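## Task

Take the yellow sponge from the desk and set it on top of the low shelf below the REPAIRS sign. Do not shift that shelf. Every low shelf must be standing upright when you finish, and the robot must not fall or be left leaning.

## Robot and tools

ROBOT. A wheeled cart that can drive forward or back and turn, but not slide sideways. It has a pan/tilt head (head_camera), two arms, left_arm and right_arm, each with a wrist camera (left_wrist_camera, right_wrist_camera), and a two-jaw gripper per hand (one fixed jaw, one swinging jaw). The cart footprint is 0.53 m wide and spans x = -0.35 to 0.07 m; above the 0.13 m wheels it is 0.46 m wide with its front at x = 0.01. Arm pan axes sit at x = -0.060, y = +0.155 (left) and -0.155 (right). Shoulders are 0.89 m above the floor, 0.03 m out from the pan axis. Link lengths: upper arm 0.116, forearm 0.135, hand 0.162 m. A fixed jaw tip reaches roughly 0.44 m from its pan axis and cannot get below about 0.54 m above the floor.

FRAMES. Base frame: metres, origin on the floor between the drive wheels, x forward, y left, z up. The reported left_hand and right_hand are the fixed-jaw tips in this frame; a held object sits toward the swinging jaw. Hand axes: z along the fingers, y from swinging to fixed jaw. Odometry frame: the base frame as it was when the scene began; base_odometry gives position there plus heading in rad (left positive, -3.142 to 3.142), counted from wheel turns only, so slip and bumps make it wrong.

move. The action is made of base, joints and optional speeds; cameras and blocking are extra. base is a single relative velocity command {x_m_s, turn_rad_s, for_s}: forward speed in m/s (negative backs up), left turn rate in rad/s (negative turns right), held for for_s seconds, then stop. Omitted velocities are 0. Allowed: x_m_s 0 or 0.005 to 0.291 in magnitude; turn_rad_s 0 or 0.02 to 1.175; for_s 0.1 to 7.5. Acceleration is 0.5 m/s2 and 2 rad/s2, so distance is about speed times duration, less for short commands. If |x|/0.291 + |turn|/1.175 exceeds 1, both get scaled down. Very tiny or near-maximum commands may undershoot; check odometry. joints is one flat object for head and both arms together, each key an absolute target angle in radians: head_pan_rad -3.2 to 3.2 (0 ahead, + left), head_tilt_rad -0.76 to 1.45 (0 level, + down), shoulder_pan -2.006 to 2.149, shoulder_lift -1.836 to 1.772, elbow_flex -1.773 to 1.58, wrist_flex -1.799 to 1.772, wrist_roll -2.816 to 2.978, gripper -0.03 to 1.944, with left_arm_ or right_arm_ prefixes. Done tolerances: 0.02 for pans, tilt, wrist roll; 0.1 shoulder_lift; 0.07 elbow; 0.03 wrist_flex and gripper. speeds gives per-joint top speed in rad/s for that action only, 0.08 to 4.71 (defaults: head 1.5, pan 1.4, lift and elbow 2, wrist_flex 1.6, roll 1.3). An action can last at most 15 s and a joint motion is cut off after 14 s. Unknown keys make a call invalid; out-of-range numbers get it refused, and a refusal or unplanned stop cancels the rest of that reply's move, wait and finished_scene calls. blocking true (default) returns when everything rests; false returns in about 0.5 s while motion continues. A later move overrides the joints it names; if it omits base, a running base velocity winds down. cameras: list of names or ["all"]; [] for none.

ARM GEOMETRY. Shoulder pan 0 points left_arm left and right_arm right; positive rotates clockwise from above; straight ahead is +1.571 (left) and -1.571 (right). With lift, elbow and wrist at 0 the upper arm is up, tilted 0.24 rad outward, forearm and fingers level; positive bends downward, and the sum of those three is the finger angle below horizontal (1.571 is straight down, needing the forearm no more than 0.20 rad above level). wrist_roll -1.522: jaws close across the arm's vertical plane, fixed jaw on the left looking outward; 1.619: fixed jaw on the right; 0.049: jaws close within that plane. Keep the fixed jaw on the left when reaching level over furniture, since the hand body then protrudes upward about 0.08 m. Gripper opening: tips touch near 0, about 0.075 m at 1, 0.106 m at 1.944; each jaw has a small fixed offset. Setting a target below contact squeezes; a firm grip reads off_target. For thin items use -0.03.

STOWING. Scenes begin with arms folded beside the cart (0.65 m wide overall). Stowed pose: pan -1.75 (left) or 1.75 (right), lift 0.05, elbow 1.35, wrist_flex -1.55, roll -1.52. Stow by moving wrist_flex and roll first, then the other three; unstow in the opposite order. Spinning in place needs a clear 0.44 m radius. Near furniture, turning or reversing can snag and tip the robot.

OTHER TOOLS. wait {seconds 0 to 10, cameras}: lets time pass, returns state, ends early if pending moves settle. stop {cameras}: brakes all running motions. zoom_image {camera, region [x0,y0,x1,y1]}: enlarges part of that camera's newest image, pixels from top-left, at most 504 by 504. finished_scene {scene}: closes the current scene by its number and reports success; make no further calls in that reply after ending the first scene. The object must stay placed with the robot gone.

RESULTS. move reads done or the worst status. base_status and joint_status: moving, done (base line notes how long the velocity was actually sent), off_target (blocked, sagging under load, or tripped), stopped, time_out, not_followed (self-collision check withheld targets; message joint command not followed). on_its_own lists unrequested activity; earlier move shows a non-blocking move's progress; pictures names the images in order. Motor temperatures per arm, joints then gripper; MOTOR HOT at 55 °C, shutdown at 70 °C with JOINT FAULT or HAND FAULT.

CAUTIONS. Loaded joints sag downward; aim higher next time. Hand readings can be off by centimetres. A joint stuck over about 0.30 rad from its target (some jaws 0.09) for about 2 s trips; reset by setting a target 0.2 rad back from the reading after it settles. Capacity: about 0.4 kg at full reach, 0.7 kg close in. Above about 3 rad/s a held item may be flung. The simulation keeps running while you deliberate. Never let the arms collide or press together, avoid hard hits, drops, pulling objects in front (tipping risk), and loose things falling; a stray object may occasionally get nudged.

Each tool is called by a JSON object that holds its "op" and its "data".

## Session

{"op": "move", "data": {"joints": {"head_pan_rad": 0.0, "head_tilt_rad": 0.25}, "cameras": ["head_camera"]}}

{"op": "move", "data": {"joints": {"head_pan_rad": -0.85}, "speeds": {"head_pan_rad": 3}, "cameras": ["head_camera"]}}

{"op": "move", "data": {"joints": {"head_pan_rad": -1.7}, "speeds": {"head_pan_rad": 3}, "cameras": ["head_camera"]}}

{"op": "move", "data": {"joints": {"head_pan_rad": 0.85}, "speeds": {"head_pan_rad": 4}, "cameras": ["head_camera"]}}

{"op": "move", "data": {"joints": {"head_pan_rad": 1.7}, "speeds": {"head_pan_rad": 3}, "cameras": ["head_camera"]}}

Scene clock: 0.93 s.
Motor temperatures (°C): left_arm=[31 31 31 31 32 28] | right_arm=[30 28 27 27 30 29]
move: done
base_odometry: x=+0.000 y=+0.000 heading=+0.000
base_status: not commanded
joint_positions: head_pan_rad=+0.000 head_tilt_rad=+0.242 left_arm_shoulder_pan_rad=+0.000 left_arm_shoulder_lift_rad=-1.704 left_arm_elbow_flex_rad=+1.478 left_arm_wrist_flex_rad=+0.984 left_arm_wrist_roll_rad=-0.001 left_arm_gripper_rad=+0.000 right_arm_shoulder_pan_rad=+0.001 right_arm_shoulder_lift_rad=-1.670 right_arm_elbow_flex_rad=+1.496 right_arm_wrist_flex_rad=+1.032 right_arm_wrist_roll_rad=+0.000 right_arm_gripper_rad=+0.000
joint_status: all done
left_hand: x=-0.0600 y=+0.3116 z=+0.8261 quat_wxyz=(+0.395, -0.918, +0.023, +0.010) (m; base frame)
right_hand: x=-0.0602 y=-0.3015 z=+0.8125 quat_wxyz=(+0.008, +0.023, +0.937, -0.348) (m; base frame)
pictures: head_camera
Images, in order (width x height): head_camera 644x476.

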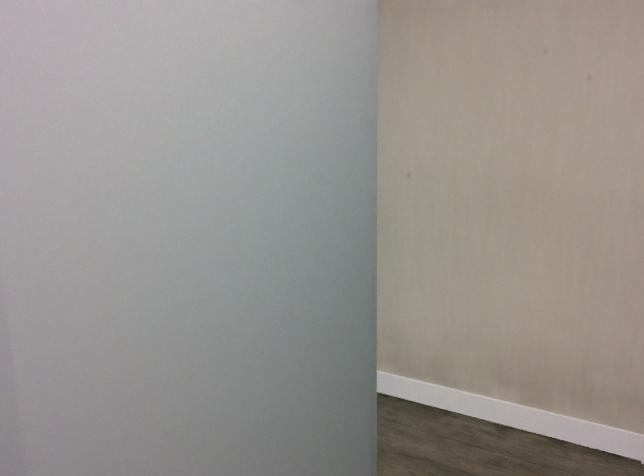

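Scene clock: 1.90 s.
move: done
base_odometry: x=+0.000 y=+0.000 heading=+0.000
base_status: not commanded
joint_positions: head_pan_rad=-0.841 head_tilt_rad=+0.242 left_arm_shoulder_pan_rad=+0.000 left_arm_shoulder_lift_rad=-1.704 left_arm_elbow_flex_rad=+1.478 left_arm_wrist_flex_rad=+0.984 left_arm_wrist_roll_rad=-0.001 left_arm_gripper_rad=+0.000 right_arm_shoulder_pan_rad=+0.001 right_arm_shoulder_lift_rad=-1.670 right_arm_elbow_flex_rad=+1.496 right_arm_wrist_flex_rad=+1.032 right_arm_wrist_roll_rad=+0.000 right_arm_gripper_rad=+0.000
joint_status: all done
left_hand: x=-0.0600 y=+0.3116 z=+0.8261 quat_wxyz=(+0.395, -0.918, +0.023, +0.010) (m; base frame)
right_hand: x=-0.0602 y=-0.3015 z=+0.8125 quat_wxyz=(+0.008, +0.023, +0.937, -0.348) (m; base frame)
pictures: head_camera
Images, in order (width x height): head_camera 644x476.

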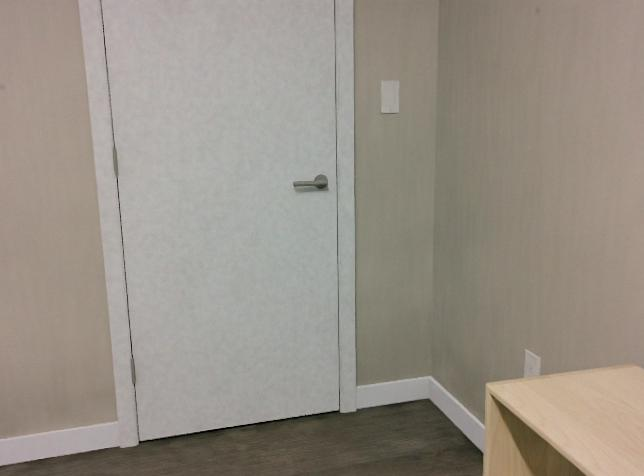

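Scene clock: 2.87 s.
move: done
base_odometry: x=+0.000 y=+0.000 heading=+0.000
base_status: not commanded
joint_positions: head_pan_rad=-1.690 head_tilt_rad=+0.242 left_arm_shoulder_pan_rad=+0.000 left_arm_shoulder_lift_rad=-1.704 left_arm_elbow_flex_rad=+1.478 left_arm_wrist_flex_rad=+0.984 left_arm_wrist_roll_rad=-0.001 left_arm_gripper_rad=+0.000 right_arm_shoulder_pan_rad=+0.001 right_arm_shoulder_lift_rad=-1.670 right_arm_elbow_flex_rad=+1.496 right_arm_wrist_flex_rad=+1.032 right_arm_wrist_roll_rad=+0.000 right_arm_gripper_rad=+0.000
joint_status: all done
left_hand: x=-0.0600 y=+0.3116 z=+0.8261 quat_wxyz=(+0.395, -0.918, +0.023, +0.010) (m; base frame)
right_hand: x=-0.0602 y=-0.3015 z=+0.8125 quat_wxyz=(+0.008, +0.023, +0.937, -0.348) (m; base frame)
pictures: head_camera
Images, in order (width x height): head_camera 644x476.

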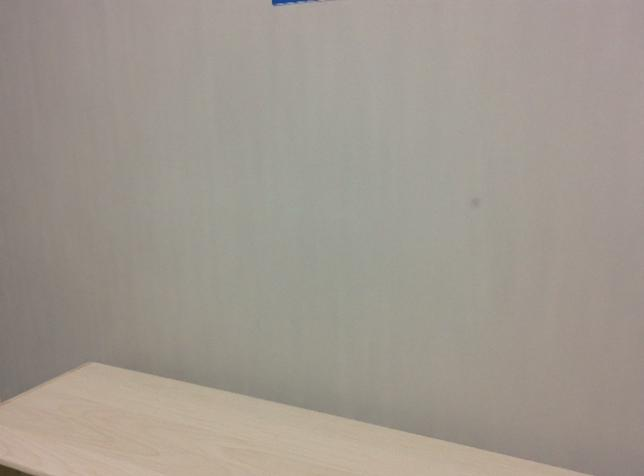

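Scene clock: 4.20 s.
move: done
base_odometry: x=+0.000 y=+0.000 heading=+0.000
base_status: not commanded
joint_positions: head_pan_rad=+0.839 head_tilt_rad=+0.242 left_arm_shoulder_pan_rad=+0.000 left_arm_shoulder_lift_rad=-1.704 left_arm_elbow_flex_rad=+1.478 left_arm_wrist_flex_rad=+0.984 left_arm_wrist_roll_rad=-0.001 left_arm_gripper_rad=+0.000 right_arm_shoulder_pan_rad=+0.001 right_arm_shoulder_lift_rad=-1.670 right_arm_elbow_flex_rad=+1.496 right_arm_wrist_flex_rad=+1.032 right_arm_wrist_roll_rad=+0.000 right_arm_gripper_rad=+0.000
joint_status: all done
left_hand: x=-0.0600 y=+0.3116 z=+0.8261 quat_wxyz=(+0.395, -0.918, +0.023, +0.010) (m; base frame)
right_hand: x=-0.0602 y=-0.3015 z=+0.8125 quat_wxyz=(+0.008, +0.023, +0.937, -0.348) (m; base frame)
pictures: head_camera
Images, in order (width x height): head_camera 644x476.

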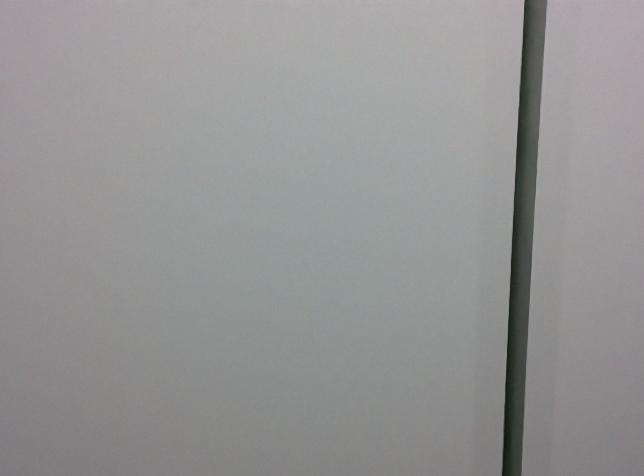

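Scene clock: 5.17 s.
move: done
base_odometry: x=+0.000 y=+0.000 heading=+0.000
base_status: not commanded
joint_positions: head_pan_rad=+1.689 head_tilt_rad=+0.242 left_arm_shoulder_pan_rad=+0.000 left_arm_shoulder_lift_rad=-1.704 left_arm_elbow_flex_rad=+1.478 left_arm_wrist_flex_rad=+0.984 left_arm_wrist_roll_rad=-0.001 left_arm_gripper_rad=+0.000 right_arm_shoulder_pan_rad=+0.001 right_arm_shoulder_lift_rad=-1.670 right_arm_elbow_flex_rad=+1.496 right_arm_wrist_flex_rad=+1.032 right_arm_wrist_roll_rad=+0.000 right_arm_gripper_rad=+0.000
joint_status: all done
left_hand: x=-0.0600 y=+0.3116 z=+0.8261 quat_wxyz=(+0.395, -0.918, +0.023, +0.010) (m; base frame)
right_hand: x=-0.0602 y=-0.3015 z=+0.8125 quat_wxyz=(+0.008, +0.023, +0.937, -0.348) (m; base frame)
pictures: head_camera
Images, in order (width x height): head_camera 644x476.

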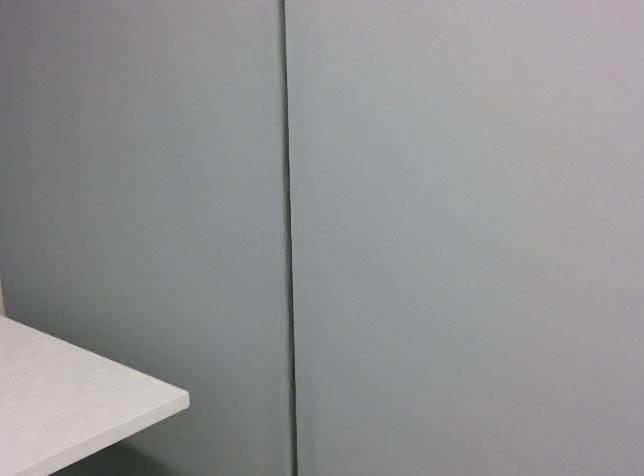

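{"op": "move", "data": {"joints": {"head_pan_rad": 2.4, "head_tilt_rad": 0.3}, "speeds": {"head_pan_rad": 3}, "cameras": ["head_camera"]}}

{"op": "move", "data": {"joints": {"head_pan_rad": 3.1}, "speeds": {"head_pan_rad": 3}, "cameras": ["head_camera"]}}

{"op": "move", "data": {"joints": {"head_pan_rad": -1.7, "head_tilt_rad": -0.1}, "speeds": {"head_pan_rad": 4}, "cameras": ["head_camera"]}}

{"op": "move", "data": {"joints": {"head_pan_rad": -2.4, "head_tilt_rad": 0.3}, "speeds": {"head_pan_rad": 4}, "cameras": ["head_camera"]}}

Scene clock: 15.30 s.
move: done
base_odometry: x=+0.000 y=+0.000 heading=+0.000
base_status: not commanded
joint_positions: head_pan_rad=+2.390 head_tilt_rad=+0.292 left_arm_shoulder_pan_rad=+0.000 left_arm_shoulder_lift_rad=-1.704 left_arm_elbow_flex_rad=+1.478 left_arm_wrist_flex_rad=+0.984 left_arm_wrist_roll_rad=-0.001 left_arm_gripper_rad=+0.000 right_arm_shoulder_pan_rad=+0.001 right_arm_shoulder_lift_rad=-1.670 right_arm_elbow_flex_rad=+1.496 right_arm_wrist_flex_rad=+1.032 right_arm_wrist_roll_rad=+0.000 right_arm_gripper_rad=+0.000
joint_status: all done
left_hand: x=-0.0600 y=+0.3116 z=+0.8261 quat_wxyz=(+0.395, -0.918, +0.023, +0.010) (m; base frame)
right_hand: x=-0.0602 y=-0.3015 z=+0.8125 quat_wxyz=(+0.008, +0.023, +0.937, -0.348) (m; base frame)
pictures: head_camera
Images, in order (width x height): head_camera 644x476.

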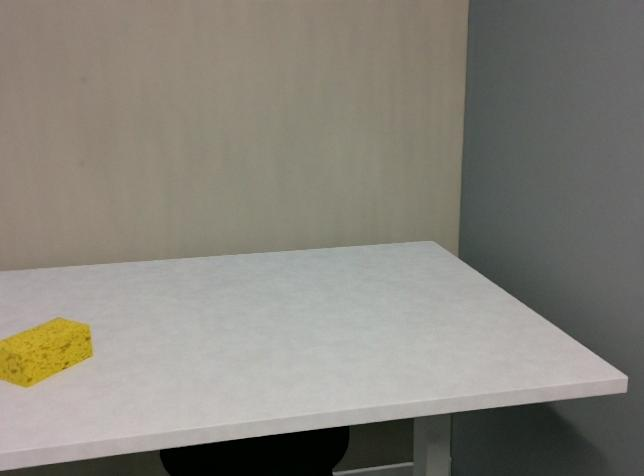

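Scene clock: 16.20 s.
move: done
base_odometry: x=+0.000 y=+0.000 heading=+0.000
base_status: not commanded
joint_positions: head_pan_rad=+3.089 head_tilt_rad=+0.292 left_arm_shoulder_pan_rad=+0.000 left_arm_shoulder_lift_rad=-1.704 left_arm_elbow_flex_rad=+1.478 left_arm_wrist_flex_rad=+0.984 left_arm_wrist_roll_rad=-0.001 left_arm_gripper_rad=+0.000 right_arm_shoulder_pan_rad=+0.001 right_arm_shoulder_lift_rad=-1.670 right_arm_elbow_flex_rad=+1.496 right_arm_wrist_flex_rad=+1.032 right_arm_wrist_roll_rad=+0.000 right_arm_gripper_rad=+0.000
joint_status: all done
left_hand: x=-0.0600 y=+0.3116 z=+0.8261 quat_wxyz=(+0.395, -0.918, +0.023, +0.010) (m; base frame)
right_hand: x=-0.0602 y=-0.3015 z=+0.8125 quat_wxyz=(+0.008, +0.023, +0.937, -0.348) (m; base frame)
pictures: head_camera
Images, in order (width x height): head_camera 644x476.

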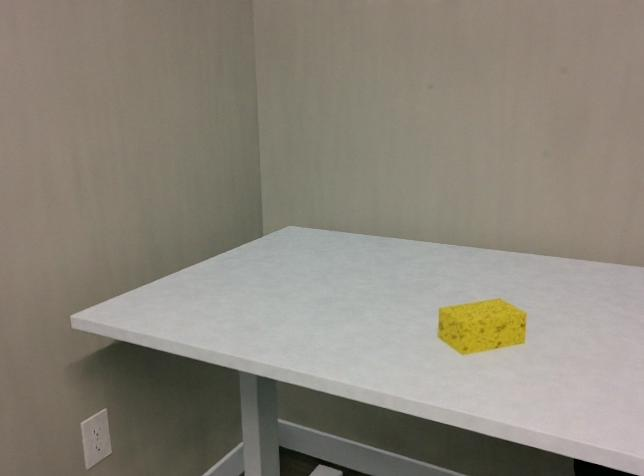

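Scene clock: 18.10 s.
move: done
base_odometry: x=+0.000 y=+0.000 heading=+0.000
base_status: not commanded
joint_positions: head_pan_rad=-1.690 head_tilt_rad=-0.090 left_arm_shoulder_pan_rad=+0.000 left_arm_shoulder_lift_rad=-1.704 left_arm_elbow_flex_rad=+1.478 left_arm_wrist_flex_rad=+0.984 left_arm_wrist_roll_rad=-0.001 left_arm_gripper_rad=+0.000 right_arm_shoulder_pan_rad=+0.001 right_arm_shoulder_lift_rad=-1.670 right_arm_elbow_flex_rad=+1.496 right_arm_wrist_flex_rad=+1.032 right_arm_wrist_roll_rad=+0.000 right_arm_gripper_rad=+0.000
joint_status: all done
left_hand: x=-0.0600 y=+0.3116 z=+0.8261 quat_wxyz=(+0.395, -0.918, +0.023, +0.010) (m; base frame)
right_hand: x=-0.0602 y=-0.3015 z=+0.8125 quat_wxyz=(+0.008, +0.023, +0.937, -0.348) (m; base frame)
pictures: head_camera
Images, in order (width x height): head_camera 644x476.

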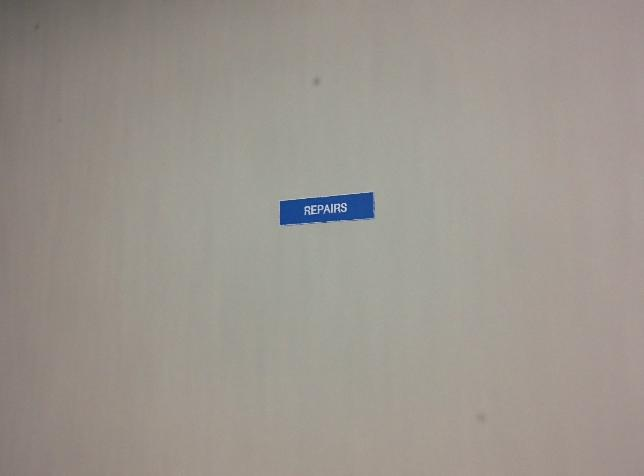

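Scene clock: 19.17 s.
move: done
base_odometry: x=+0.000 y=+0.000 heading=+0.000
base_status: not commanded
joint_positions: head_pan_rad=-2.392 head_tilt_rad=+0.292 left_arm_shoulder_pan_rad=+0.000 left_arm_shoulder_lift_rad=-1.704 left_arm_elbow_flex_rad=+1.478 left_arm_wrist_flex_rad=+0.984 left_arm_wrist_roll_rad=-0.001 left_arm_gripper_rad=+0.000 right_arm_shoulder_pan_rad=+0.001 right_arm_shoulder_lift_rad=-1.670 right_arm_elbow_flex_rad=+1.496 right_arm_wrist_flex_rad=+1.032 right_arm_wrist_roll_rad=+0.000 right_arm_gripper_rad=+0.000
joint_status: all done
left_hand: x=-0.0600 y=+0.3116 z=+0.8261 quat_wxyz=(+0.395, -0.918, +0.023, +0.010) (m; base frame)
right_hand: x=-0.0602 y=-0.3015 z=+0.8125 quat_wxyz=(+0.008, +0.023, +0.937, -0.348) (m; base frame)
pictures: head_camera
Images, in order (width x height): head_camera 644x476.

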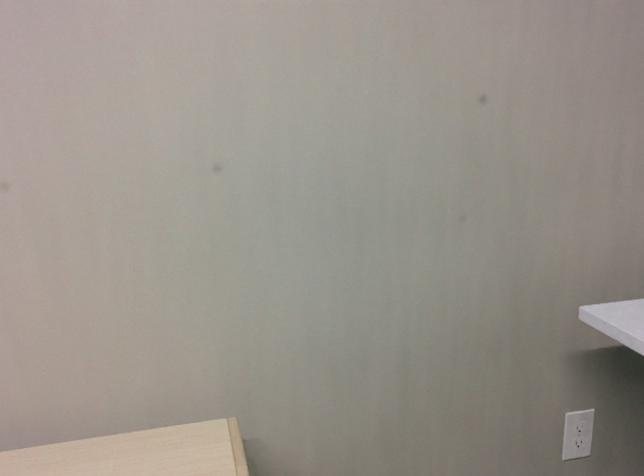

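{"op": "move", "data": {"base": {"turn_rad_s": 0.9, "for_s": 2.9}, "joints": {"head_pan_rad": 0.0, "head_tilt_rad": 0.6}, "cameras": ["head_camera"]}}

Scene clock: 43.50 s.
move: done
base_odometry: x=-0.001 y=+0.000 heading=+2.609
base_status: done (sent for 2.9 of 2.9 s)
joint_positions: head_pan_rad=-0.011 head_tilt_rad=+0.593 left_arm_shoulder_pan_rad=-0.004 left_arm_shoulder_lift_rad=-1.704 left_arm_elbow_flex_rad=+1.478 left_arm_wrist_flex_rad=+0.984 left_arm_wrist_roll_rad=-0.001 left_arm_gripper_rad=+0.000 right_arm_shoulder_pan_rad=-0.002 right_arm_shoulder_lift_rad=-1.670 right_arm_elbow_flex_rad=+1.496 right_arm_wrist_flex_rad=+1.032 right_arm_wrist_roll_rad=+0.000 right_arm_gripper_rad=+0.000
joint_status: all done
left_hand: x=-0.0607 y=+0.3116 z=+0.8261 quat_wxyz=(+0.395, -0.918, +0.021, +0.011) (m; base frame)
right_hand: x=-0.0597 y=-0.3015 z=+0.8125 quat_wxyz=(+0.009, +0.022, +0.937, -0.348) (m; base frame)
pictures: head_camera
Images, in order (width x height): head_camera 644x476.

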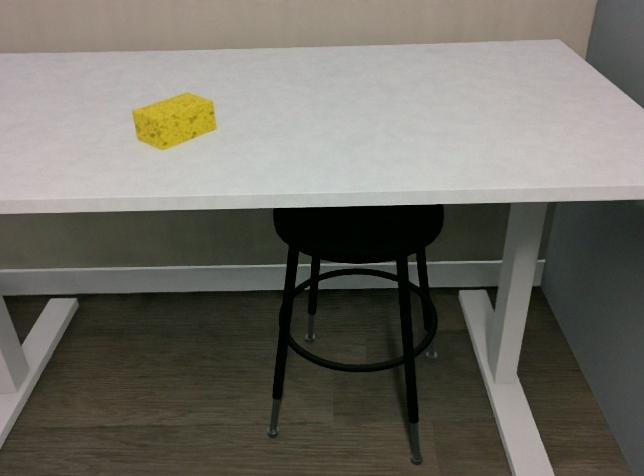

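{"op": "move", "data": {"base": {"turn_rad_s": 0.6, "for_s": 0.71}}}

{"op": "move", "data": {"base": {"x_m_s": 0.27, "for_s": 2.2}, "joints": {"head_tilt_rad": 0.75}}}

{"op": "move", "data": {"base": {"turn_rad_s": -0.6, "for_s": 0.71}, "joints": {"left_arm_shoulder_lift_rad": 0.2, "left_arm_elbow_flex_rad": -0.75, "left_arm_wrist_flex_rad": 1.25, "left_arm_wrist_roll_rad": -1.522, "left_arm_gripper_rad": 1.7}, "cameras": ["head_camera"]}}

Scene clock: 74.43 s.
move: done
base_odometry: x=-0.001 y=+0.000 heading=+3.029
base_status: done (sent for 0.7 of 0.7 s)
joint_positions: head_pan_rad=-0.011 head_tilt_rad=+0.593 left_arm_shoulder_pan_rad=-0.003 left_arm_shoulder_lift_rad=-1.704 left_arm_elbow_flex_rad=+1.478 left_arm_wrist_flex_rad=+0.984 left_arm_wrist_roll_rad=-0.001 left_arm_gripper_rad=+0.000 right_arm_shoulder_pan_rad=+0.001 right_arm_shoulder_lift_rad=-1.670 right_arm_elbow_flex_rad=+1.496 right_arm_wrist_flex_rad=+1.032 right_arm_wrist_roll_rad=+0.000 right_arm_gripper_rad=+0.000
joint_status: not commanded
left_hand: x=-0.0604 y=+0.3116 z=+0.8261 quat_wxyz=(+0.395, -0.918, +0.021, +0.010) (m; base frame)
right_hand: x=-0.0602 y=-0.3015 z=+0.8125 quat_wxyz=(+0.008, +0.023, +0.937, -0.348) (m; base frame)
pictures: none

Scene clock: 77.90 s.
move: done
base_odometry: x=-0.591 y=+0.066 heading=+3.029
base_status: done (sent for 2.2 of 2.2 s)
joint_positions: head_pan_rad=-0.011 head_tilt_rad=+0.744 left_arm_shoulder_pan_rad=-0.004 left_arm_shoulder_lift_rad=-1.704 left_arm_elbow_flex_rad=+1.478 left_arm_wrist_flex_rad=+0.984 left_arm_wrist_roll_rad=-0.001 left_arm_gripper_rad=+0.000 right_arm_shoulder_pan_rad=+0.003 right_arm_shoulder_lift_rad=-1.670 right_arm_elbow_flex_rad=+1.496 right_arm_wrist_flex_rad=+1.032 right_arm_wrist_roll_rad=+0.000 right_arm_gripper_rad=+0.000
joint_status: all done
left_hand: x=-0.0607 y=+0.3116 z=+0.8261 quat_wxyz=(+0.395, -0.918, +0.021, +0.011) (m; base frame)
right_hand: x=-0.0604 y=-0.3015 z=+0.8125 quat_wxyz=(+0.008, +0.024, +0.937, -0.348) (m; base frame)
pictures: none

Scene clock: 79.97 s.
move: done
base_odometry: x=-0.591 y=+0.066 heading=+2.611
base_status: done (sent for 0.7 of 0.7 s)
joint_positions: head_pan_rad=-0.011 head_tilt_rad=+0.744 left_arm_shoulder_pan_rad=+0.002 left_arm_shoulder_lift_rad=+0.206 left_arm_elbow_flex_rad=-0.714 left_arm_wrist_flex_rad=+1.249 left_arm_wrist_roll_rad=-1.518 left_arm_gripper_rad=+1.692 right_arm_shoulder_pan_rad=+0.003 right_arm_shoulder_lift_rad=-1.670 right_arm_elbow_flex_rad=+1.496 right_arm_wrist_flex_rad=+1.032 right_arm_wrist_roll_rad=+0.000 right_arm_gripper_rad=+0.000
joint_status: all done
left_hand: x=-0.0672 y=+0.4695 z=+0.9601 quat_wxyz=(+0.286, -0.648, +0.646, +0.284) (m; base frame)
right_hand: x=-0.0604 y=-0.3015 z=+0.8125 quat_wxyz=(+0.008, +0.024, +0.937, -0.348) (m; base frame)
pictures: head_camera
Images, in order (width x height): head_camera 644x476.

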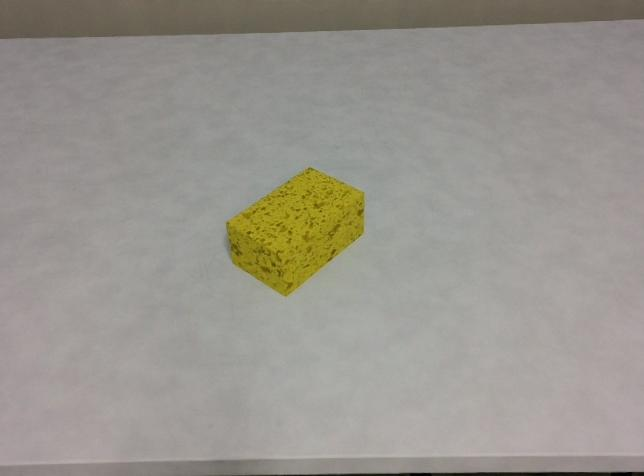

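{"op": "move", "data": {"base": {"turn_rad_s": 0.6, "for_s": 0.8}}}

{"op": "move", "data": {"base": {"x_m_s": 0.15, "for_s": 1.0}}}

{"op": "move", "data": {"base": {"turn_rad_s": -0.6, "for_s": 0.82}, "joints": {"head_tilt_rad": 0.85}}}

{"op": "move", "data": {"joints": {"left_arm_shoulder_pan_rad": 2.0}, "cameras": ["head_camera", "left_wrist_camera"]}}

Scene clock: 102.07 s.
move: done
base_odometry: x=-0.592 y=+0.066 heading=+3.090
base_status: done (sent for 0.8 of 0.8 s)
joint_positions: head_pan_rad=-0.011 head_tilt_rad=+0.744 left_arm_shoulder_pan_rad=+0.003 left_arm_shoulder_lift_rad=+0.206 left_arm_elbow_flex_rad=-0.716 left_arm_wrist_flex_rad=+1.249 left_arm_wrist_roll_rad=-1.518 left_arm_gripper_rad=+1.692 right_arm_shoulder_pan_rad=-0.004 right_arm_shoulder_lift_rad=-1.670 right_arm_elbow_flex_rad=+1.496 right_arm_wrist_flex_rad=+1.032 right_arm_wrist_roll_rad=+0.000 right_arm_gripper_rad=+0.000
joint_status: not commanded
left_hand: x=-0.0667 y=+0.4695 z=+0.9605 quat_wxyz=(+0.287, -0.647, +0.647, +0.284) (m; base frame)
right_hand: x=-0.0595 y=-0.3015 z=+0.8125 quat_wxyz=(+0.009, +0.021, +0.937, -0.348) (m; base frame)
pictures: none

Scene clock: 103.93 s.
move: done
base_odometry: x=-0.741 y=+0.074 heading=+3.092
base_status: done (sent for 1 of 1 s)
joint_positions: head_pan_rad=-0.011 head_tilt_rad=+0.744 left_arm_shoulder_pan_rad=-0.006 left_arm_shoulder_lift_rad=+0.206 left_arm_elbow_flex_rad=-0.716 left_arm_wrist_flex_rad=+1.249 left_arm_wrist_roll_rad=-1.518 left_arm_gripper_rad=+1.692 right_arm_shoulder_pan_rad=+0.001 right_arm_shoulder_lift_rad=-1.670 right_arm_elbow_flex_rad=+1.496 right_arm_wrist_flex_rad=+1.032 right_arm_wrist_roll_rad=+0.000 right_arm_gripper_rad=+0.000
joint_status: not commanded
left_hand: x=-0.0696 y=+0.4694 z=+0.9605 quat_wxyz=(+0.285, -0.650, +0.644, +0.286) (m; base frame)
right_hand: x=-0.0602 y=-0.3015 z=+0.8125 quat_wxyz=(+0.008, +0.023, +0.937, -0.348) (m; base frame)
pictures: none

Scene clock: 105.57 s.
move: done
base_odometry: x=-0.741 y=+0.073 heading=+2.590
base_status: done (sent for 0.83 of 0.83 s)
joint_positions: head_pan_rad=-0.011 head_tilt_rad=+0.844 left_arm_shoulder_pan_rad=-0.006 left_arm_shoulder_lift_rad=+0.206 left_arm_elbow_flex_rad=-0.716 left_arm_wrist_flex_rad=+1.249 left_arm_wrist_roll_rad=-1.522 left_arm_gripper_rad=+1.692 right_arm_shoulder_pan_rad=+0.003 right_arm_shoulder_lift_rad=-1.670 right_arm_elbow_flex_rad=+1.496 right_arm_wrist_flex_rad=+1.032 right_arm_wrist_roll_rad=+0.000 right_arm_gripper_rad=+0.000
joint_status: all done
left_hand: x=-0.0696 y=+0.4695 z=+0.9605 quat_wxyz=(+0.285, -0.649, +0.645, +0.286) (m; base frame)
right_hand: x=-0.0604 y=-0.3015 z=+0.8125 quat_wxyz=(+0.008, +0.024, +0.937, -0.348) (m; base frame)
pictures: none

Scene clock: 107.77 s.
move: done
base_odometry: x=-0.741 y=+0.073 heading=+2.590
base_status: not commanded
joint_positions: head_pan_rad=-0.011 head_tilt_rad=+0.844 left_arm_shoulder_pan_rad=+1.994 left_arm_shoulder_lift_rad=+0.206 left_arm_elbow_flex_rad=-0.716 left_arm_wrist_flex_rad=+1.249 left_arm_wrist_roll_rad=-1.526 left_arm_gripper_rad=+1.692 right_arm_shoulder_pan_rad=+0.003 right_arm_shoulder_lift_rad=-1.670 right_arm_elbow_flex_rad=+1.496 right_arm_wrist_flex_rad=+1.032 right_arm_wrist_roll_rad=+0.000 right_arm_gripper_rad=+0.000
joint_status: all done
left_hand: x=+0.2299 y=+0.0328 z=+0.9605 quat_wxyz=(+0.395, +0.194, +0.894, -0.084) (m; base frame)
right_hand: x=-0.0604 y=-0.3015 z=+0.8125 quat_wxyz=(+0.008, +0.024, +0.937, -0.348) (m; base frame)
pictures: head_camera, left_wrist_camera
Images, in order (width x height): head_camera 644x476, left_wrist_camera 644x476.

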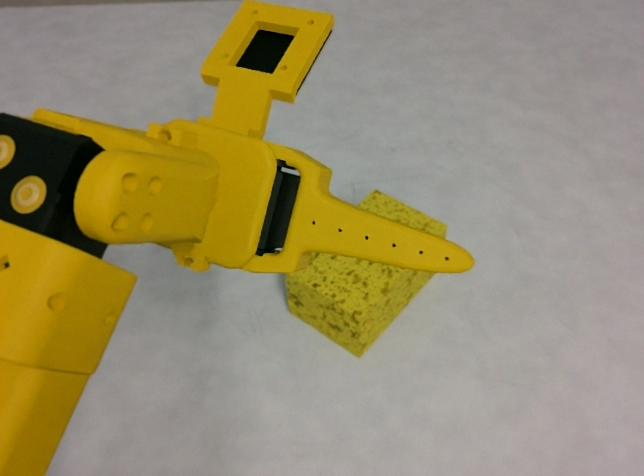

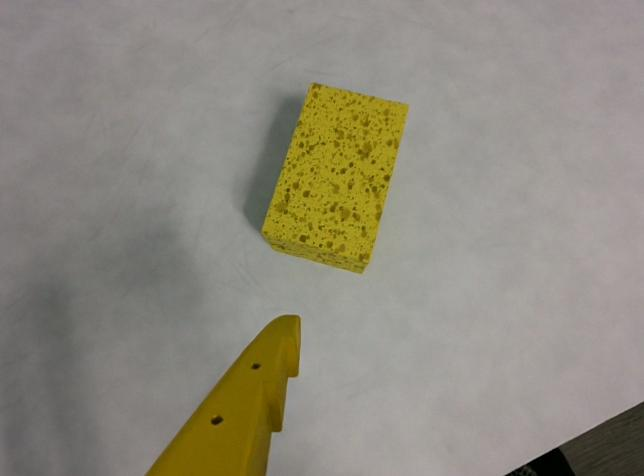

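{"op": "move", "data": {"joints": {"left_arm_shoulder_pan_rad": 1.93, "left_arm_shoulder_lift_rad": -0.05, "left_arm_elbow_flex_rad": 0.18, "left_arm_wrist_flex_rad": 0.55, "left_arm_gripper_rad": 1.85}, "speeds": {"left_arm_elbow_flex_rad": 1.0}, "cameras": ["left_wrist_camera", "head_camera"]}}

Scene clock: 148.97 s.
move: done
base_odometry: x=-0.741 y=+0.073 heading=+2.590
base_status: not commanded
joint_positions: head_pan_rad=-0.011 head_tilt_rad=+0.844 left_arm_shoulder_pan_rad=+1.931 left_arm_shoulder_lift_rad=+0.001 left_arm_elbow_flex_rad=+0.185 left_arm_wrist_flex_rad=+0.563 left_arm_wrist_roll_rad=-1.526 left_arm_gripper_rad=+1.842 right_arm_shoulder_pan_rad=+0.004 right_arm_shoulder_lift_rad=-1.670 right_arm_elbow_flex_rad=+1.496 right_arm_wrist_flex_rad=+1.032 right_arm_wrist_roll_rad=+0.000 right_arm_gripper_rad=+0.000
joint_status: all done
left_hand: x=+0.2323 y=+0.0530 z=+0.8774 quat_wxyz=(+0.393, +0.166, +0.902, -0.071) (m; base frame)
right_hand: x=-0.0606 y=-0.3015 z=+0.8125 quat_wxyz=(+0.008, +0.025, +0.937, -0.348) (m; base frame)
pictures: head_camera, left_wrist_camera
Images, in order (width x height): head_camera 644x476, left_wrist_camera 644x476.

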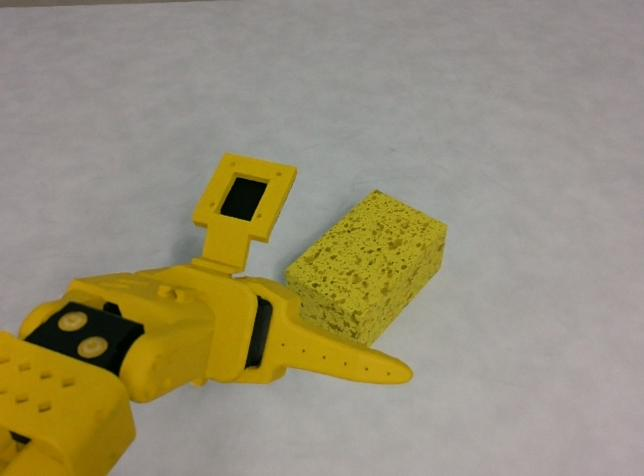

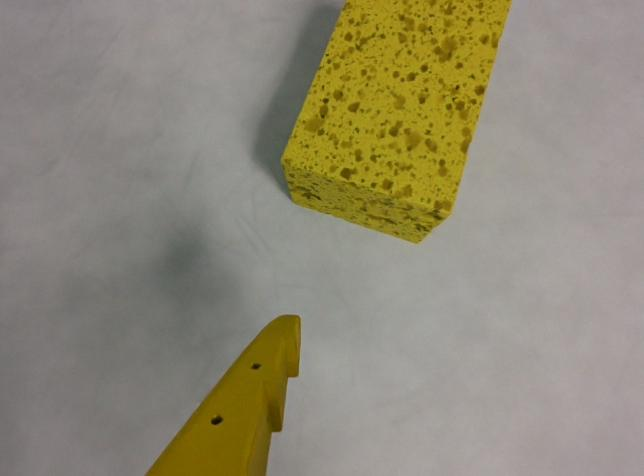

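{"op": "move", "data": {"joints": {"left_arm_shoulder_pan_rad": 1.91, "left_arm_shoulder_lift_rad": 0.59, "left_arm_elbow_flex_rad": -0.56, "left_arm_wrist_flex_rad": 0.56}, "speeds": {"left_arm_shoulder_lift_rad": 0.6, "left_arm_elbow_flex_rad": 0.75}, "cameras": ["left_wrist_camera", "head_camera"]}}

Scene clock: 158.73 s.
move: done
base_odometry: x=-0.741 y=+0.073 heading=+2.590
base_status: not commanded
joint_positions: head_pan_rad=-0.011 head_tilt_rad=+0.844 left_arm_shoulder_pan_rad=+1.915 left_arm_shoulder_lift_rad=+0.603 left_arm_elbow_flex_rad=-0.523 left_arm_wrist_flex_rad=+0.563 left_arm_wrist_roll_rad=-1.526 left_arm_gripper_rad=+1.842 right_arm_shoulder_pan_rad=+0.003 right_arm_shoulder_lift_rad=-1.670 right_arm_elbow_flex_rad=+1.496 right_arm_wrist_flex_rad=+1.032 right_arm_wrist_roll_rad=+0.000 right_arm_gripper_rad=+0.000
joint_status: all done
left_hand: x=+0.3008 y=+0.0341 z=+0.8685 quat_wxyz=(+0.440, +0.155, +0.881, -0.076) (m; base frame)
right_hand: x=-0.0604 y=-0.3015 z=+0.8125 quat_wxyz=(+0.008, +0.024, +0.937, -0.348) (m; base frame)
pictures: head_camera, left_wrist_camera
Images, in order (width x height): head_camera 644x476, left_wrist_camera 644x476.

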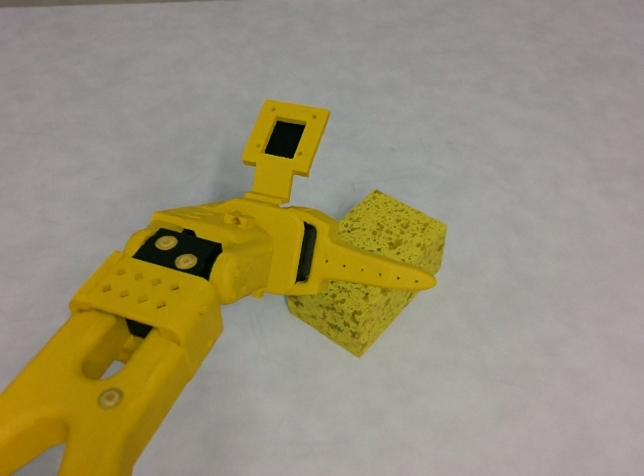

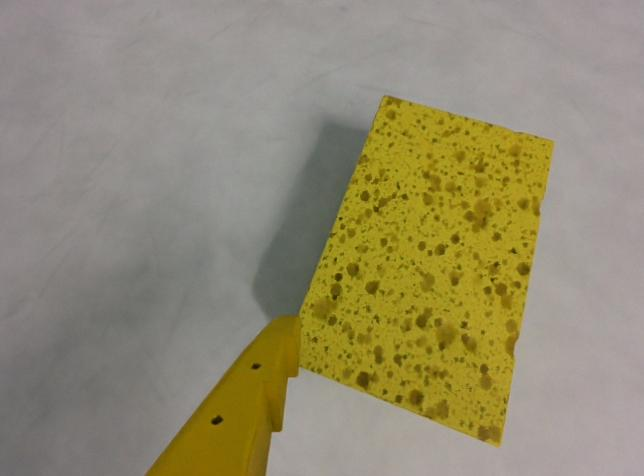

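{"op": "move", "data": {"joints": {"left_arm_shoulder_pan_rad": 1.875}}}

{"op": "move", "data": {"joints": {"left_arm_shoulder_lift_rad": 0.91, "left_arm_elbow_flex_rad": -0.73, "left_arm_wrist_flex_rad": 0.15}, "speeds": {"left_arm_shoulder_lift_rad": 0.5, "left_arm_elbow_flex_rad": 0.3, "left_arm_wrist_flex_rad": 0.65}, "cameras": ["left_wrist_camera", "head_camera"]}}

Scene clock: 172.83 s.
move: done
base_odometry: x=-0.741 y=+0.073 heading=+2.590
base_status: not commanded
joint_positions: head_pan_rad=-0.011 head_tilt_rad=+0.844 left_arm_shoulder_pan_rad=+1.876 left_arm_shoulder_lift_rad=+0.603 left_arm_elbow_flex_rad=-0.523 left_arm_wrist_flex_rad=+0.563 left_arm_wrist_roll_rad=-1.526 left_arm_gripper_rad=+1.842 right_arm_shoulder_pan_rad=+0.003 right_arm_shoulder_lift_rad=-1.670 right_arm_elbow_flex_rad=+1.496 right_arm_wrist_flex_rad=+1.032 right_arm_wrist_roll_rad=+0.000 right_arm_gripper_rad=+0.000
joint_status: all done
left_hand: x=+0.3052 y=+0.0480 z=+0.8685 quat_wxyz=(+0.442, +0.138, +0.884, -0.067) (m; base frame)
right_hand: x=-0.0604 y=-0.3015 z=+0.8125 quat_wxyz=(+0.008, +0.024, +0.937, -0.348) (m; base frame)
pictures: none

Scene clock: 174.07 s.
move: done
base_odometry: x=-0.741 y=+0.073 heading=+2.590
base_status: not commanded
joint_positions: head_pan_rad=-0.011 head_tilt_rad=+0.844 left_arm_shoulder_pan_rad=+1.876 left_arm_shoulder_lift_rad=+0.929 left_arm_elbow_flex_rad=-0.693 left_arm_wrist_flex_rad=+0.165 left_arm_wrist_roll_rad=-1.526 left_arm_gripper_rad=+1.842 right_arm_shoulder_pan_rad=+0.003 right_arm_shoulder_lift_rad=-1.670 right_arm_elbow_flex_rad=+1.496 right_arm_wrist_flex_rad=+1.032 right_arm_wrist_roll_rad=+0.000 right_arm_gripper_rad=+0.000
joint_status: all done
left_hand: x=+0.3405 y=+0.0368 z=+0.8498 quat_wxyz=(+0.546, +0.128, +0.824, -0.083) (m; base frame)
right_hand: x=-0.0604 y=-0.3015 z=+0.8125 quat_wxyz=(+0.008, +0.024, +0.937, -0.348) (m; base frame)
pictures: head_camera, left_wrist_camera
Images, in order (width x height): head_camera 644x476, left_wrist_camera 644x476.

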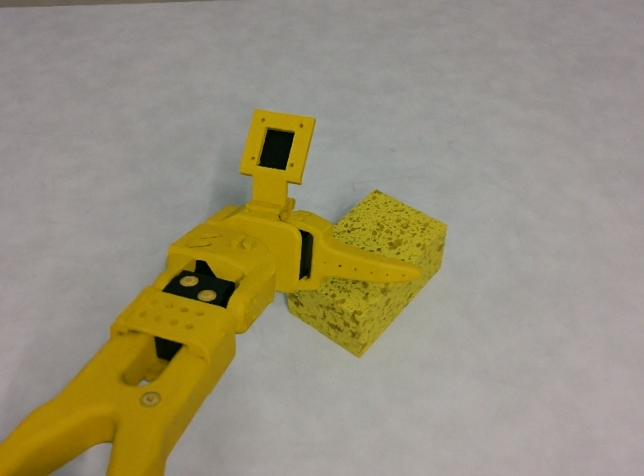

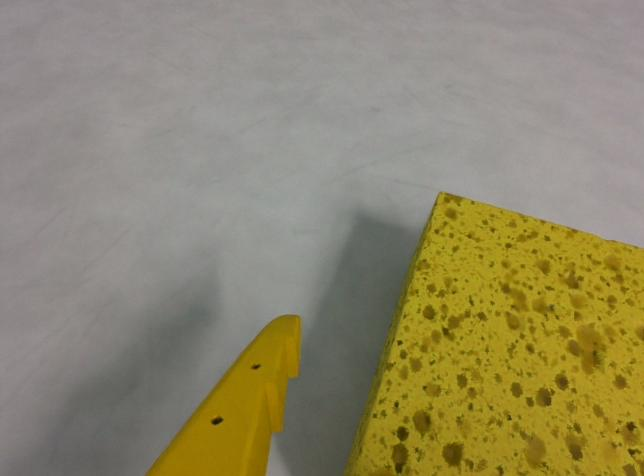

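{"op": "move", "data": {"joints": {"left_arm_shoulder_pan_rad": 1.9, "left_arm_shoulder_lift_rad": 1.02, "left_arm_elbow_flex_rad": -0.715, "left_arm_wrist_flex_rad": 0.01}, "speeds": {"left_arm_shoulder_lift_rad": 0.3}, "cameras": ["left_wrist_camera"]}}

{"op": "move", "data": {"joints": {"left_arm_gripper_rad": 1.25}, "cameras": ["left_wrist_camera", "head_camera"]}}

Scene clock: 197.50 s.
move: done
base_odometry: x=-0.741 y=+0.073 heading=+2.590
base_status: not commanded
joint_positions: head_pan_rad=-0.011 head_tilt_rad=+0.844 left_arm_shoulder_pan_rad=+1.893 left_arm_shoulder_lift_rad=+1.038 left_arm_elbow_flex_rad=-0.693 left_arm_wrist_flex_rad=+0.023 left_arm_wrist_roll_rad=-1.526 left_arm_gripper_rad=+1.842 right_arm_shoulder_pan_rad=+0.003 right_arm_shoulder_lift_rad=-1.670 right_arm_elbow_flex_rad=+1.496 right_arm_wrist_flex_rad=+1.032 right_arm_wrist_roll_rad=+0.000 right_arm_gripper_rad=+0.000
joint_status: all done
left_hand: x=+0.3408 y=+0.0293 z=+0.8285 quat_wxyz=(+0.559, +0.134, +0.814, -0.090) (m; base frame)
right_hand: x=-0.0604 y=-0.3015 z=+0.8125 quat_wxyz=(+0.008, +0.024, +0.937, -0.348) (m; base frame)
pictures: left_wrist_camera
Images, in order (width x height): left_wrist_camera 644x476.

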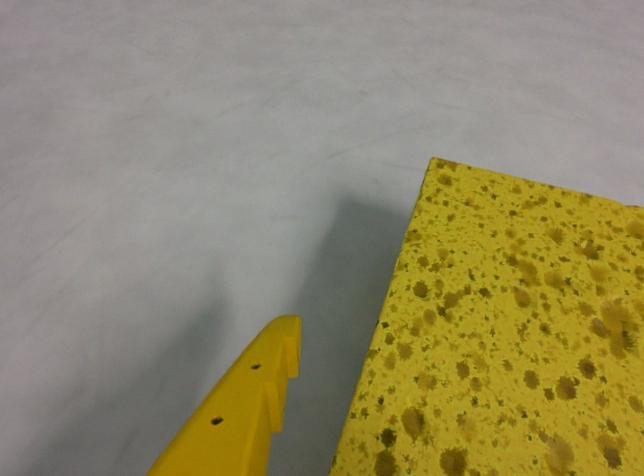

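Scene clock: 198.33 s.
move: done
base_odometry: x=-0.741 y=+0.073 heading=+2.590
base_status: not commanded
joint_positions: head_pan_rad=-0.011 head_tilt_rad=+0.844 left_arm_shoulder_pan_rad=+1.893 left_arm_shoulder_lift_rad=+1.038 left_arm_elbow_flex_rad=-0.693 left_arm_wrist_flex_rad=+0.023 left_arm_wrist_roll_rad=-1.526 left_arm_gripper_rad=+1.256 right_arm_shoulder_pan_rad=+0.003 right_arm_shoulder_lift_rad=-1.670 right_arm_elbow_flex_rad=+1.496 right_arm_wrist_flex_rad=+1.032 right_arm_wrist_roll_rad=+0.000 right_arm_gripper_rad=+0.000
joint_status: all done
left_hand: x=+0.3408 y=+0.0293 z=+0.8285 quat_wxyz=(+0.559, +0.134, +0.814, -0.090) (m; base frame)
right_hand: x=-0.0604 y=-0.3015 z=+0.8125 quat_wxyz=(+0.008, +0.024, +0.937, -0.348) (m; base frame)
pictures: head_camera, left_wrist_camera
Images, in order (width x height): head_camera 644x476, left_wrist_camera 644x476.

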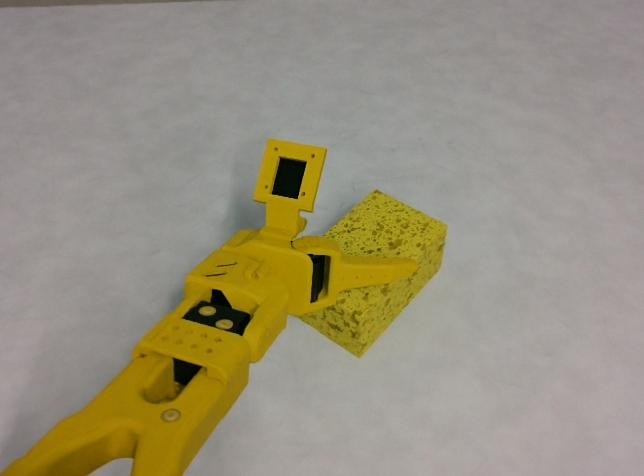

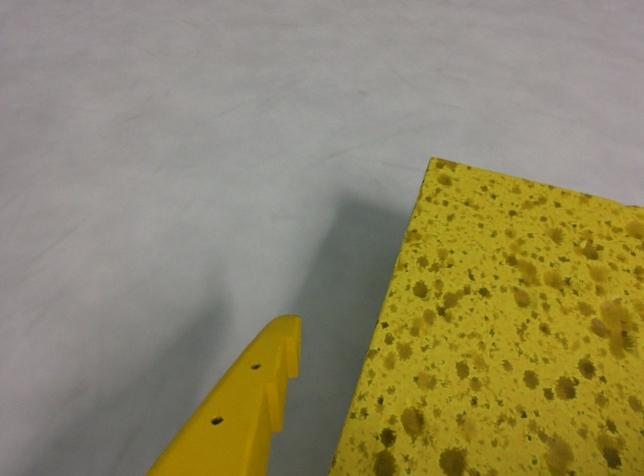

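{"op": "move", "data": {"joints": {"left_arm_shoulder_lift_rad": 0.29, "left_arm_elbow_flex_rad": 0.03, "left_arm_wrist_flex_rad": 0.35, "left_arm_gripper_rad": 1.9}, "speeds": {"left_arm_shoulder_lift_rad": 1.0, "left_arm_elbow_flex_rad": 1.0, "left_arm_wrist_flex_rad": 0.6}}}

{"op": "move", "data": {"joints": {"left_arm_shoulder_pan_rad": 1.93, "left_arm_shoulder_lift_rad": 0.52, "left_arm_elbow_flex_rad": 0.12, "left_arm_wrist_flex_rad": 0.03}, "speeds": {"left_arm_shoulder_lift_rad": 0.5, "left_arm_wrist_flex_rad": 0.6}, "cameras": ["left_wrist_camera", "head_camera"]}}

Scene clock: 234.10 s.
move: done
base_odometry: x=-0.741 y=+0.073 heading=+2.590
base_status: not commanded
joint_positions: head_pan_rad=-0.011 head_tilt_rad=+0.844 left_arm_shoulder_pan_rad=+1.893 left_arm_shoulder_lift_rad=+0.350 left_arm_elbow_flex_rad=+0.033 left_arm_wrist_flex_rad=+0.347 left_arm_wrist_roll_rad=-1.526 left_arm_gripper_rad=+1.891 right_arm_shoulder_pan_rad=+0.003 right_arm_shoulder_lift_rad=-1.670 right_arm_elbow_flex_rad=+1.496 right_arm_wrist_flex_rad=+1.032 right_arm_wrist_roll_rad=+0.000 right_arm_gripper_rad=+0.000
joint_status: all done
left_hand: x=+0.2667 y=+0.0540 z=+0.8373 quat_wxyz=(+0.403, +0.148, +0.901, -0.065) (m; base frame)
right_hand: x=-0.0604 y=-0.3015 z=+0.8125 quat_wxyz=(+0.008, +0.024, +0.937, -0.348) (m; base frame)
pictures: none

Scene clock: 235.23 s.
move: done
base_odometry: x=-0.741 y=+0.073 heading=+2.590
base_status: not commanded
joint_positions: head_pan_rad=-0.011 head_tilt_rad=+0.844 left_arm_shoulder_pan_rad=+1.924 left_arm_shoulder_lift_rad=+0.530 left_arm_elbow_flex_rad=+0.122 left_arm_wrist_flex_rad=+0.043 left_arm_wrist_roll_rad=-1.526 left_arm_gripper_rad=+1.891 right_arm_shoulder_pan_rad=+0.003 right_arm_shoulder_lift_rad=-1.670 right_arm_elbow_flex_rad=+1.496 right_arm_wrist_flex_rad=+1.032 right_arm_wrist_roll_rad=+0.000 right_arm_gripper_rad=+0.000
joint_status: all done
left_hand: x=+0.2664 y=+0.0430 z=+0.7964 quat_wxyz=(+0.418, +0.161, +0.891, -0.074) (m; base frame)
right_hand: x=-0.0604 y=-0.3015 z=+0.8125 quat_wxyz=(+0.008, +0.024, +0.937, -0.348) (m; base frame)
pictures: head_camera, left_wrist_camera
Images, in order (width x height): head_camera 644x476, left_wrist_camera 644x476.

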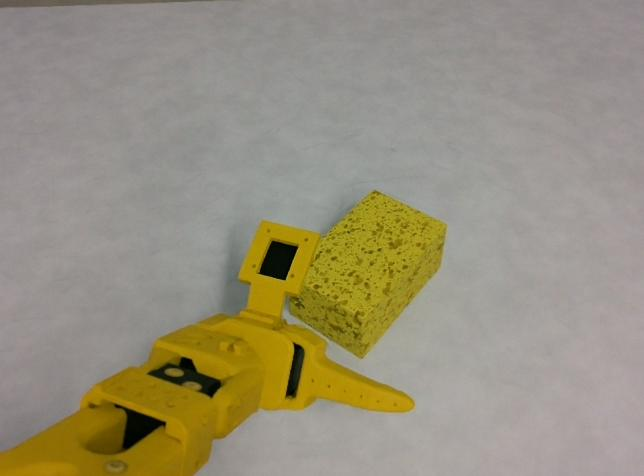

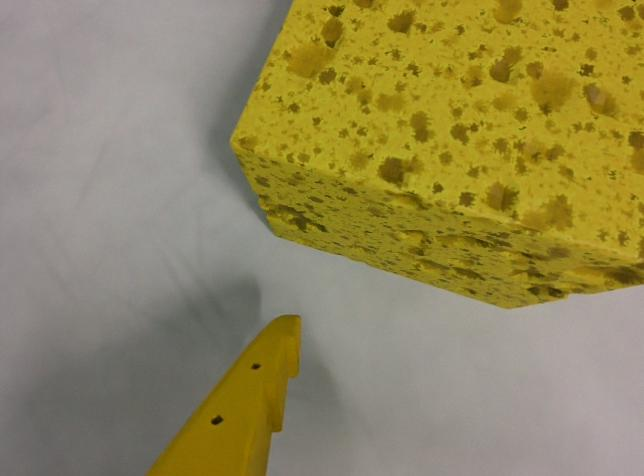

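{"op": "move", "data": {"joints": {"left_arm_shoulder_pan_rad": 1.865}}}

{"op": "move", "data": {"joints": {"left_arm_shoulder_lift_rad": 1.16, "left_arm_elbow_flex_rad": -0.78, "left_arm_wrist_flex_rad": 0.1}, "speeds": {"left_arm_shoulder_lift_rad": 0.45, "left_arm_elbow_flex_rad": 0.66, "left_arm_wrist_flex_rad": 0.1}, "cameras": ["left_wrist_camera", "head_camera"]}}

Scene clock: 243.53 s.
move: done
base_odometry: x=-0.741 y=+0.073 heading=+2.590
base_status: not commanded
joint_positions: head_pan_rad=-0.011 head_tilt_rad=+0.844 left_arm_shoulder_pan_rad=+1.870 left_arm_shoulder_lift_rad=+0.530 left_arm_elbow_flex_rad=+0.122 left_arm_wrist_flex_rad=+0.043 left_arm_wrist_roll_rad=-1.526 left_arm_gripper_rad=+1.891 right_arm_shoulder_pan_rad=+0.004 right_arm_shoulder_lift_rad=-1.670 right_arm_elbow_flex_rad=+1.496 right_arm_wrist_flex_rad=+1.032 right_arm_wrist_roll_rad=+0.000 right_arm_gripper_rad=+0.000
joint_status: all done
left_hand: x=+0.2720 y=+0.0607 z=+0.7964 quat_wxyz=(+0.419, +0.137, +0.895, -0.063) (m; base frame)
right_hand: x=-0.0606 y=-0.3015 z=+0.8125 quat_wxyz=(+0.008, +0.025, +0.937, -0.348) (m; base frame)
pictures: none

Scene clock: 245.53 s.
move: done
base_odometry: x=-0.741 y=+0.073 heading=+2.590
base_status: not commanded
joint_positions: head_pan_rad=-0.011 head_tilt_rad=+0.844 left_arm_shoulder_pan_rad=+1.870 left_arm_shoulder_lift_rad=+1.177 left_arm_elbow_flex_rad=-0.743 left_arm_wrist_flex_rad=+0.097 left_arm_wrist_roll_rad=-1.526 left_arm_gripper_rad=+1.891 right_arm_shoulder_pan_rad=+0.004 right_arm_shoulder_lift_rad=-1.670 right_arm_elbow_flex_rad=+1.496 right_arm_wrist_flex_rad=+1.032 right_arm_wrist_roll_rad=+0.000 right_arm_gripper_rad=+0.000
joint_status: all done
left_hand: x=+0.3322 y=+0.0421 z=+0.7779 quat_wxyz=(+0.491, +0.131, +0.858, -0.073) (m; base frame)
right_hand: x=-0.0606 y=-0.3015 z=+0.8125 quat_wxyz=(+0.008, +0.025, +0.937, -0.348) (m; base frame)
pictures: head_camera, left_wrist_camera
Images, in order (width x height): head_camera 644x476, left_wrist_camera 644x476.

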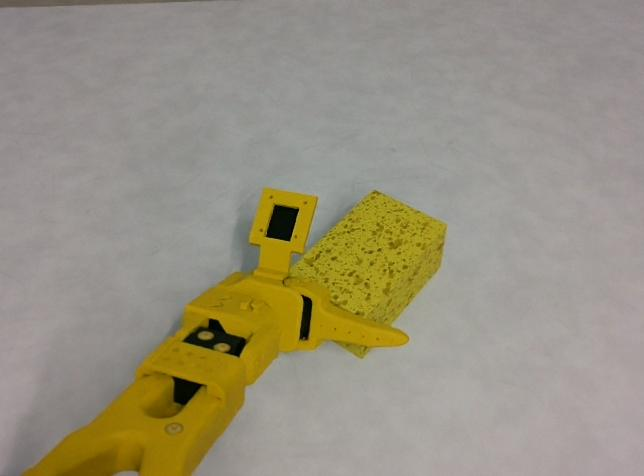

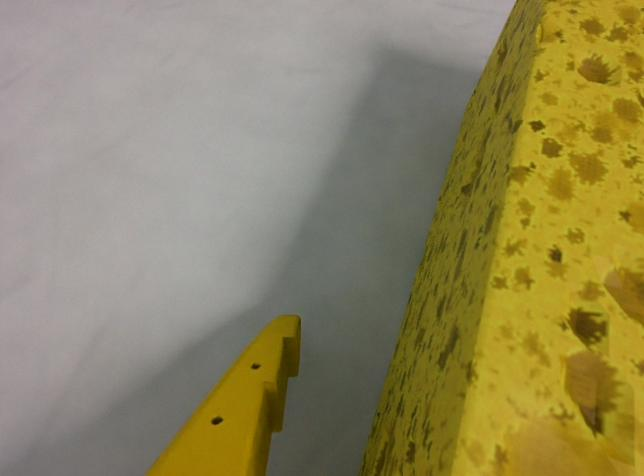

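{"op": "move", "data": {"joints": {"left_arm_shoulder_pan_rad": 1.91}}}

{"op": "move", "data": {"joints": {"left_arm_gripper_rad": 0.5}, "cameras": ["left_wrist_camera", "head_camera"]}}

Scene clock: 253.60 s.
move: done
base_odometry: x=-0.741 y=+0.073 heading=+2.590
base_status: not commanded
joint_positions: head_pan_rad=-0.011 head_tilt_rad=+0.844 left_arm_shoulder_pan_rad=+1.902 left_arm_shoulder_lift_rad=+1.177 left_arm_elbow_flex_rad=-0.743 left_arm_wrist_flex_rad=+0.097 left_arm_wrist_roll_rad=-1.526 left_arm_gripper_rad=+1.891 right_arm_shoulder_pan_rad=+0.004 right_arm_shoulder_lift_rad=-1.670 right_arm_elbow_flex_rad=+1.496 right_arm_wrist_flex_rad=+1.032 right_arm_wrist_roll_rad=+0.000 right_arm_gripper_rad=+0.000
joint_status: all done
left_hand: x=+0.3283 y=+0.0295 z=+0.7779 quat_wxyz=(+0.490, +0.145, +0.856, -0.081) (m; base frame)
right_hand: x=-0.0606 y=-0.3015 z=+0.8125 quat_wxyz=(+0.008, +0.025, +0.937, -0.348) (m; base frame)
pictures: none

Scene clock: 254.83 s.
move: off_target
base_odometry: x=-0.741 y=+0.073 heading=+2.590
base_status: not commanded
joint_positions: head_pan_rad=-0.011 head_tilt_rad=+0.844 left_arm_shoulder_pan_rad=+1.913 left_arm_shoulder_lift_rad=+1.177 left_arm_elbow_flex_rad=-0.750 left_arm_wrist_flex_rad=+0.097 left_arm_wrist_roll_rad=-1.518 left_arm_gripper_rad=+0.923 right_arm_shoulder_pan_rad=+0.003 right_arm_shoulder_lift_rad=-1.670 right_arm_elbow_flex_rad=+1.496 right_arm_wrist_flex_rad=+1.032 right_arm_wrist_roll_rad=+0.000 right_arm_gripper_rad=+0.000
joint_status: left_arm_gripper_rad off_target (ended at +0.923, target +0.500)
left_hand: x=+0.3277 y=+0.0251 z=+0.7795 quat_wxyz=(+0.492, +0.146, +0.854, -0.086) (m; base frame)
right_hand: x=-0.0604 y=-0.3015 z=+0.8125 quat_wxyz=(+0.008, +0.024, +0.937, -0.348) (m; base frame)
pictures: head_camera, left_wrist_camera
Images, in order (width x height): head_camera 644x476, left_wrist_camera 644x476.

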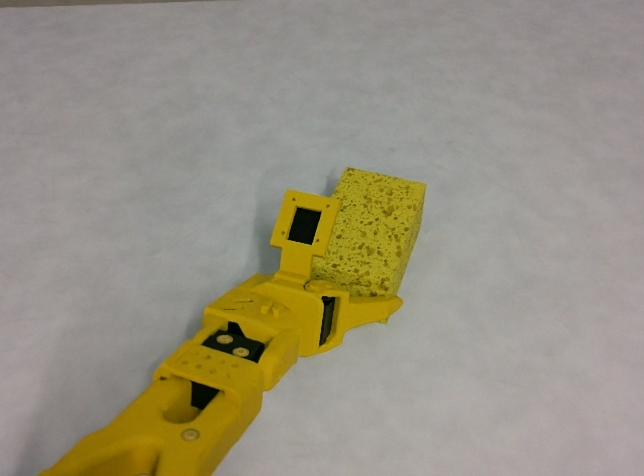

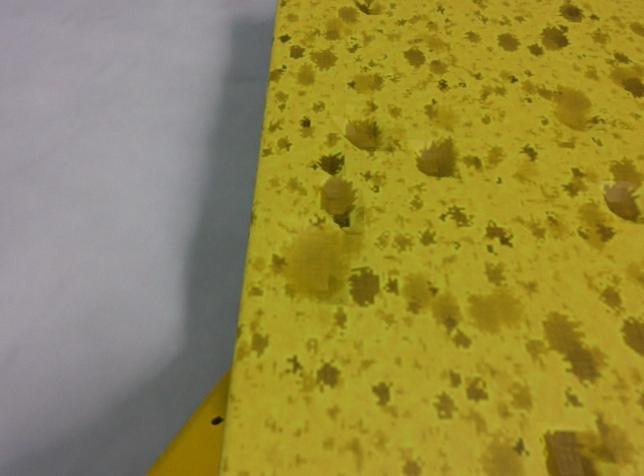

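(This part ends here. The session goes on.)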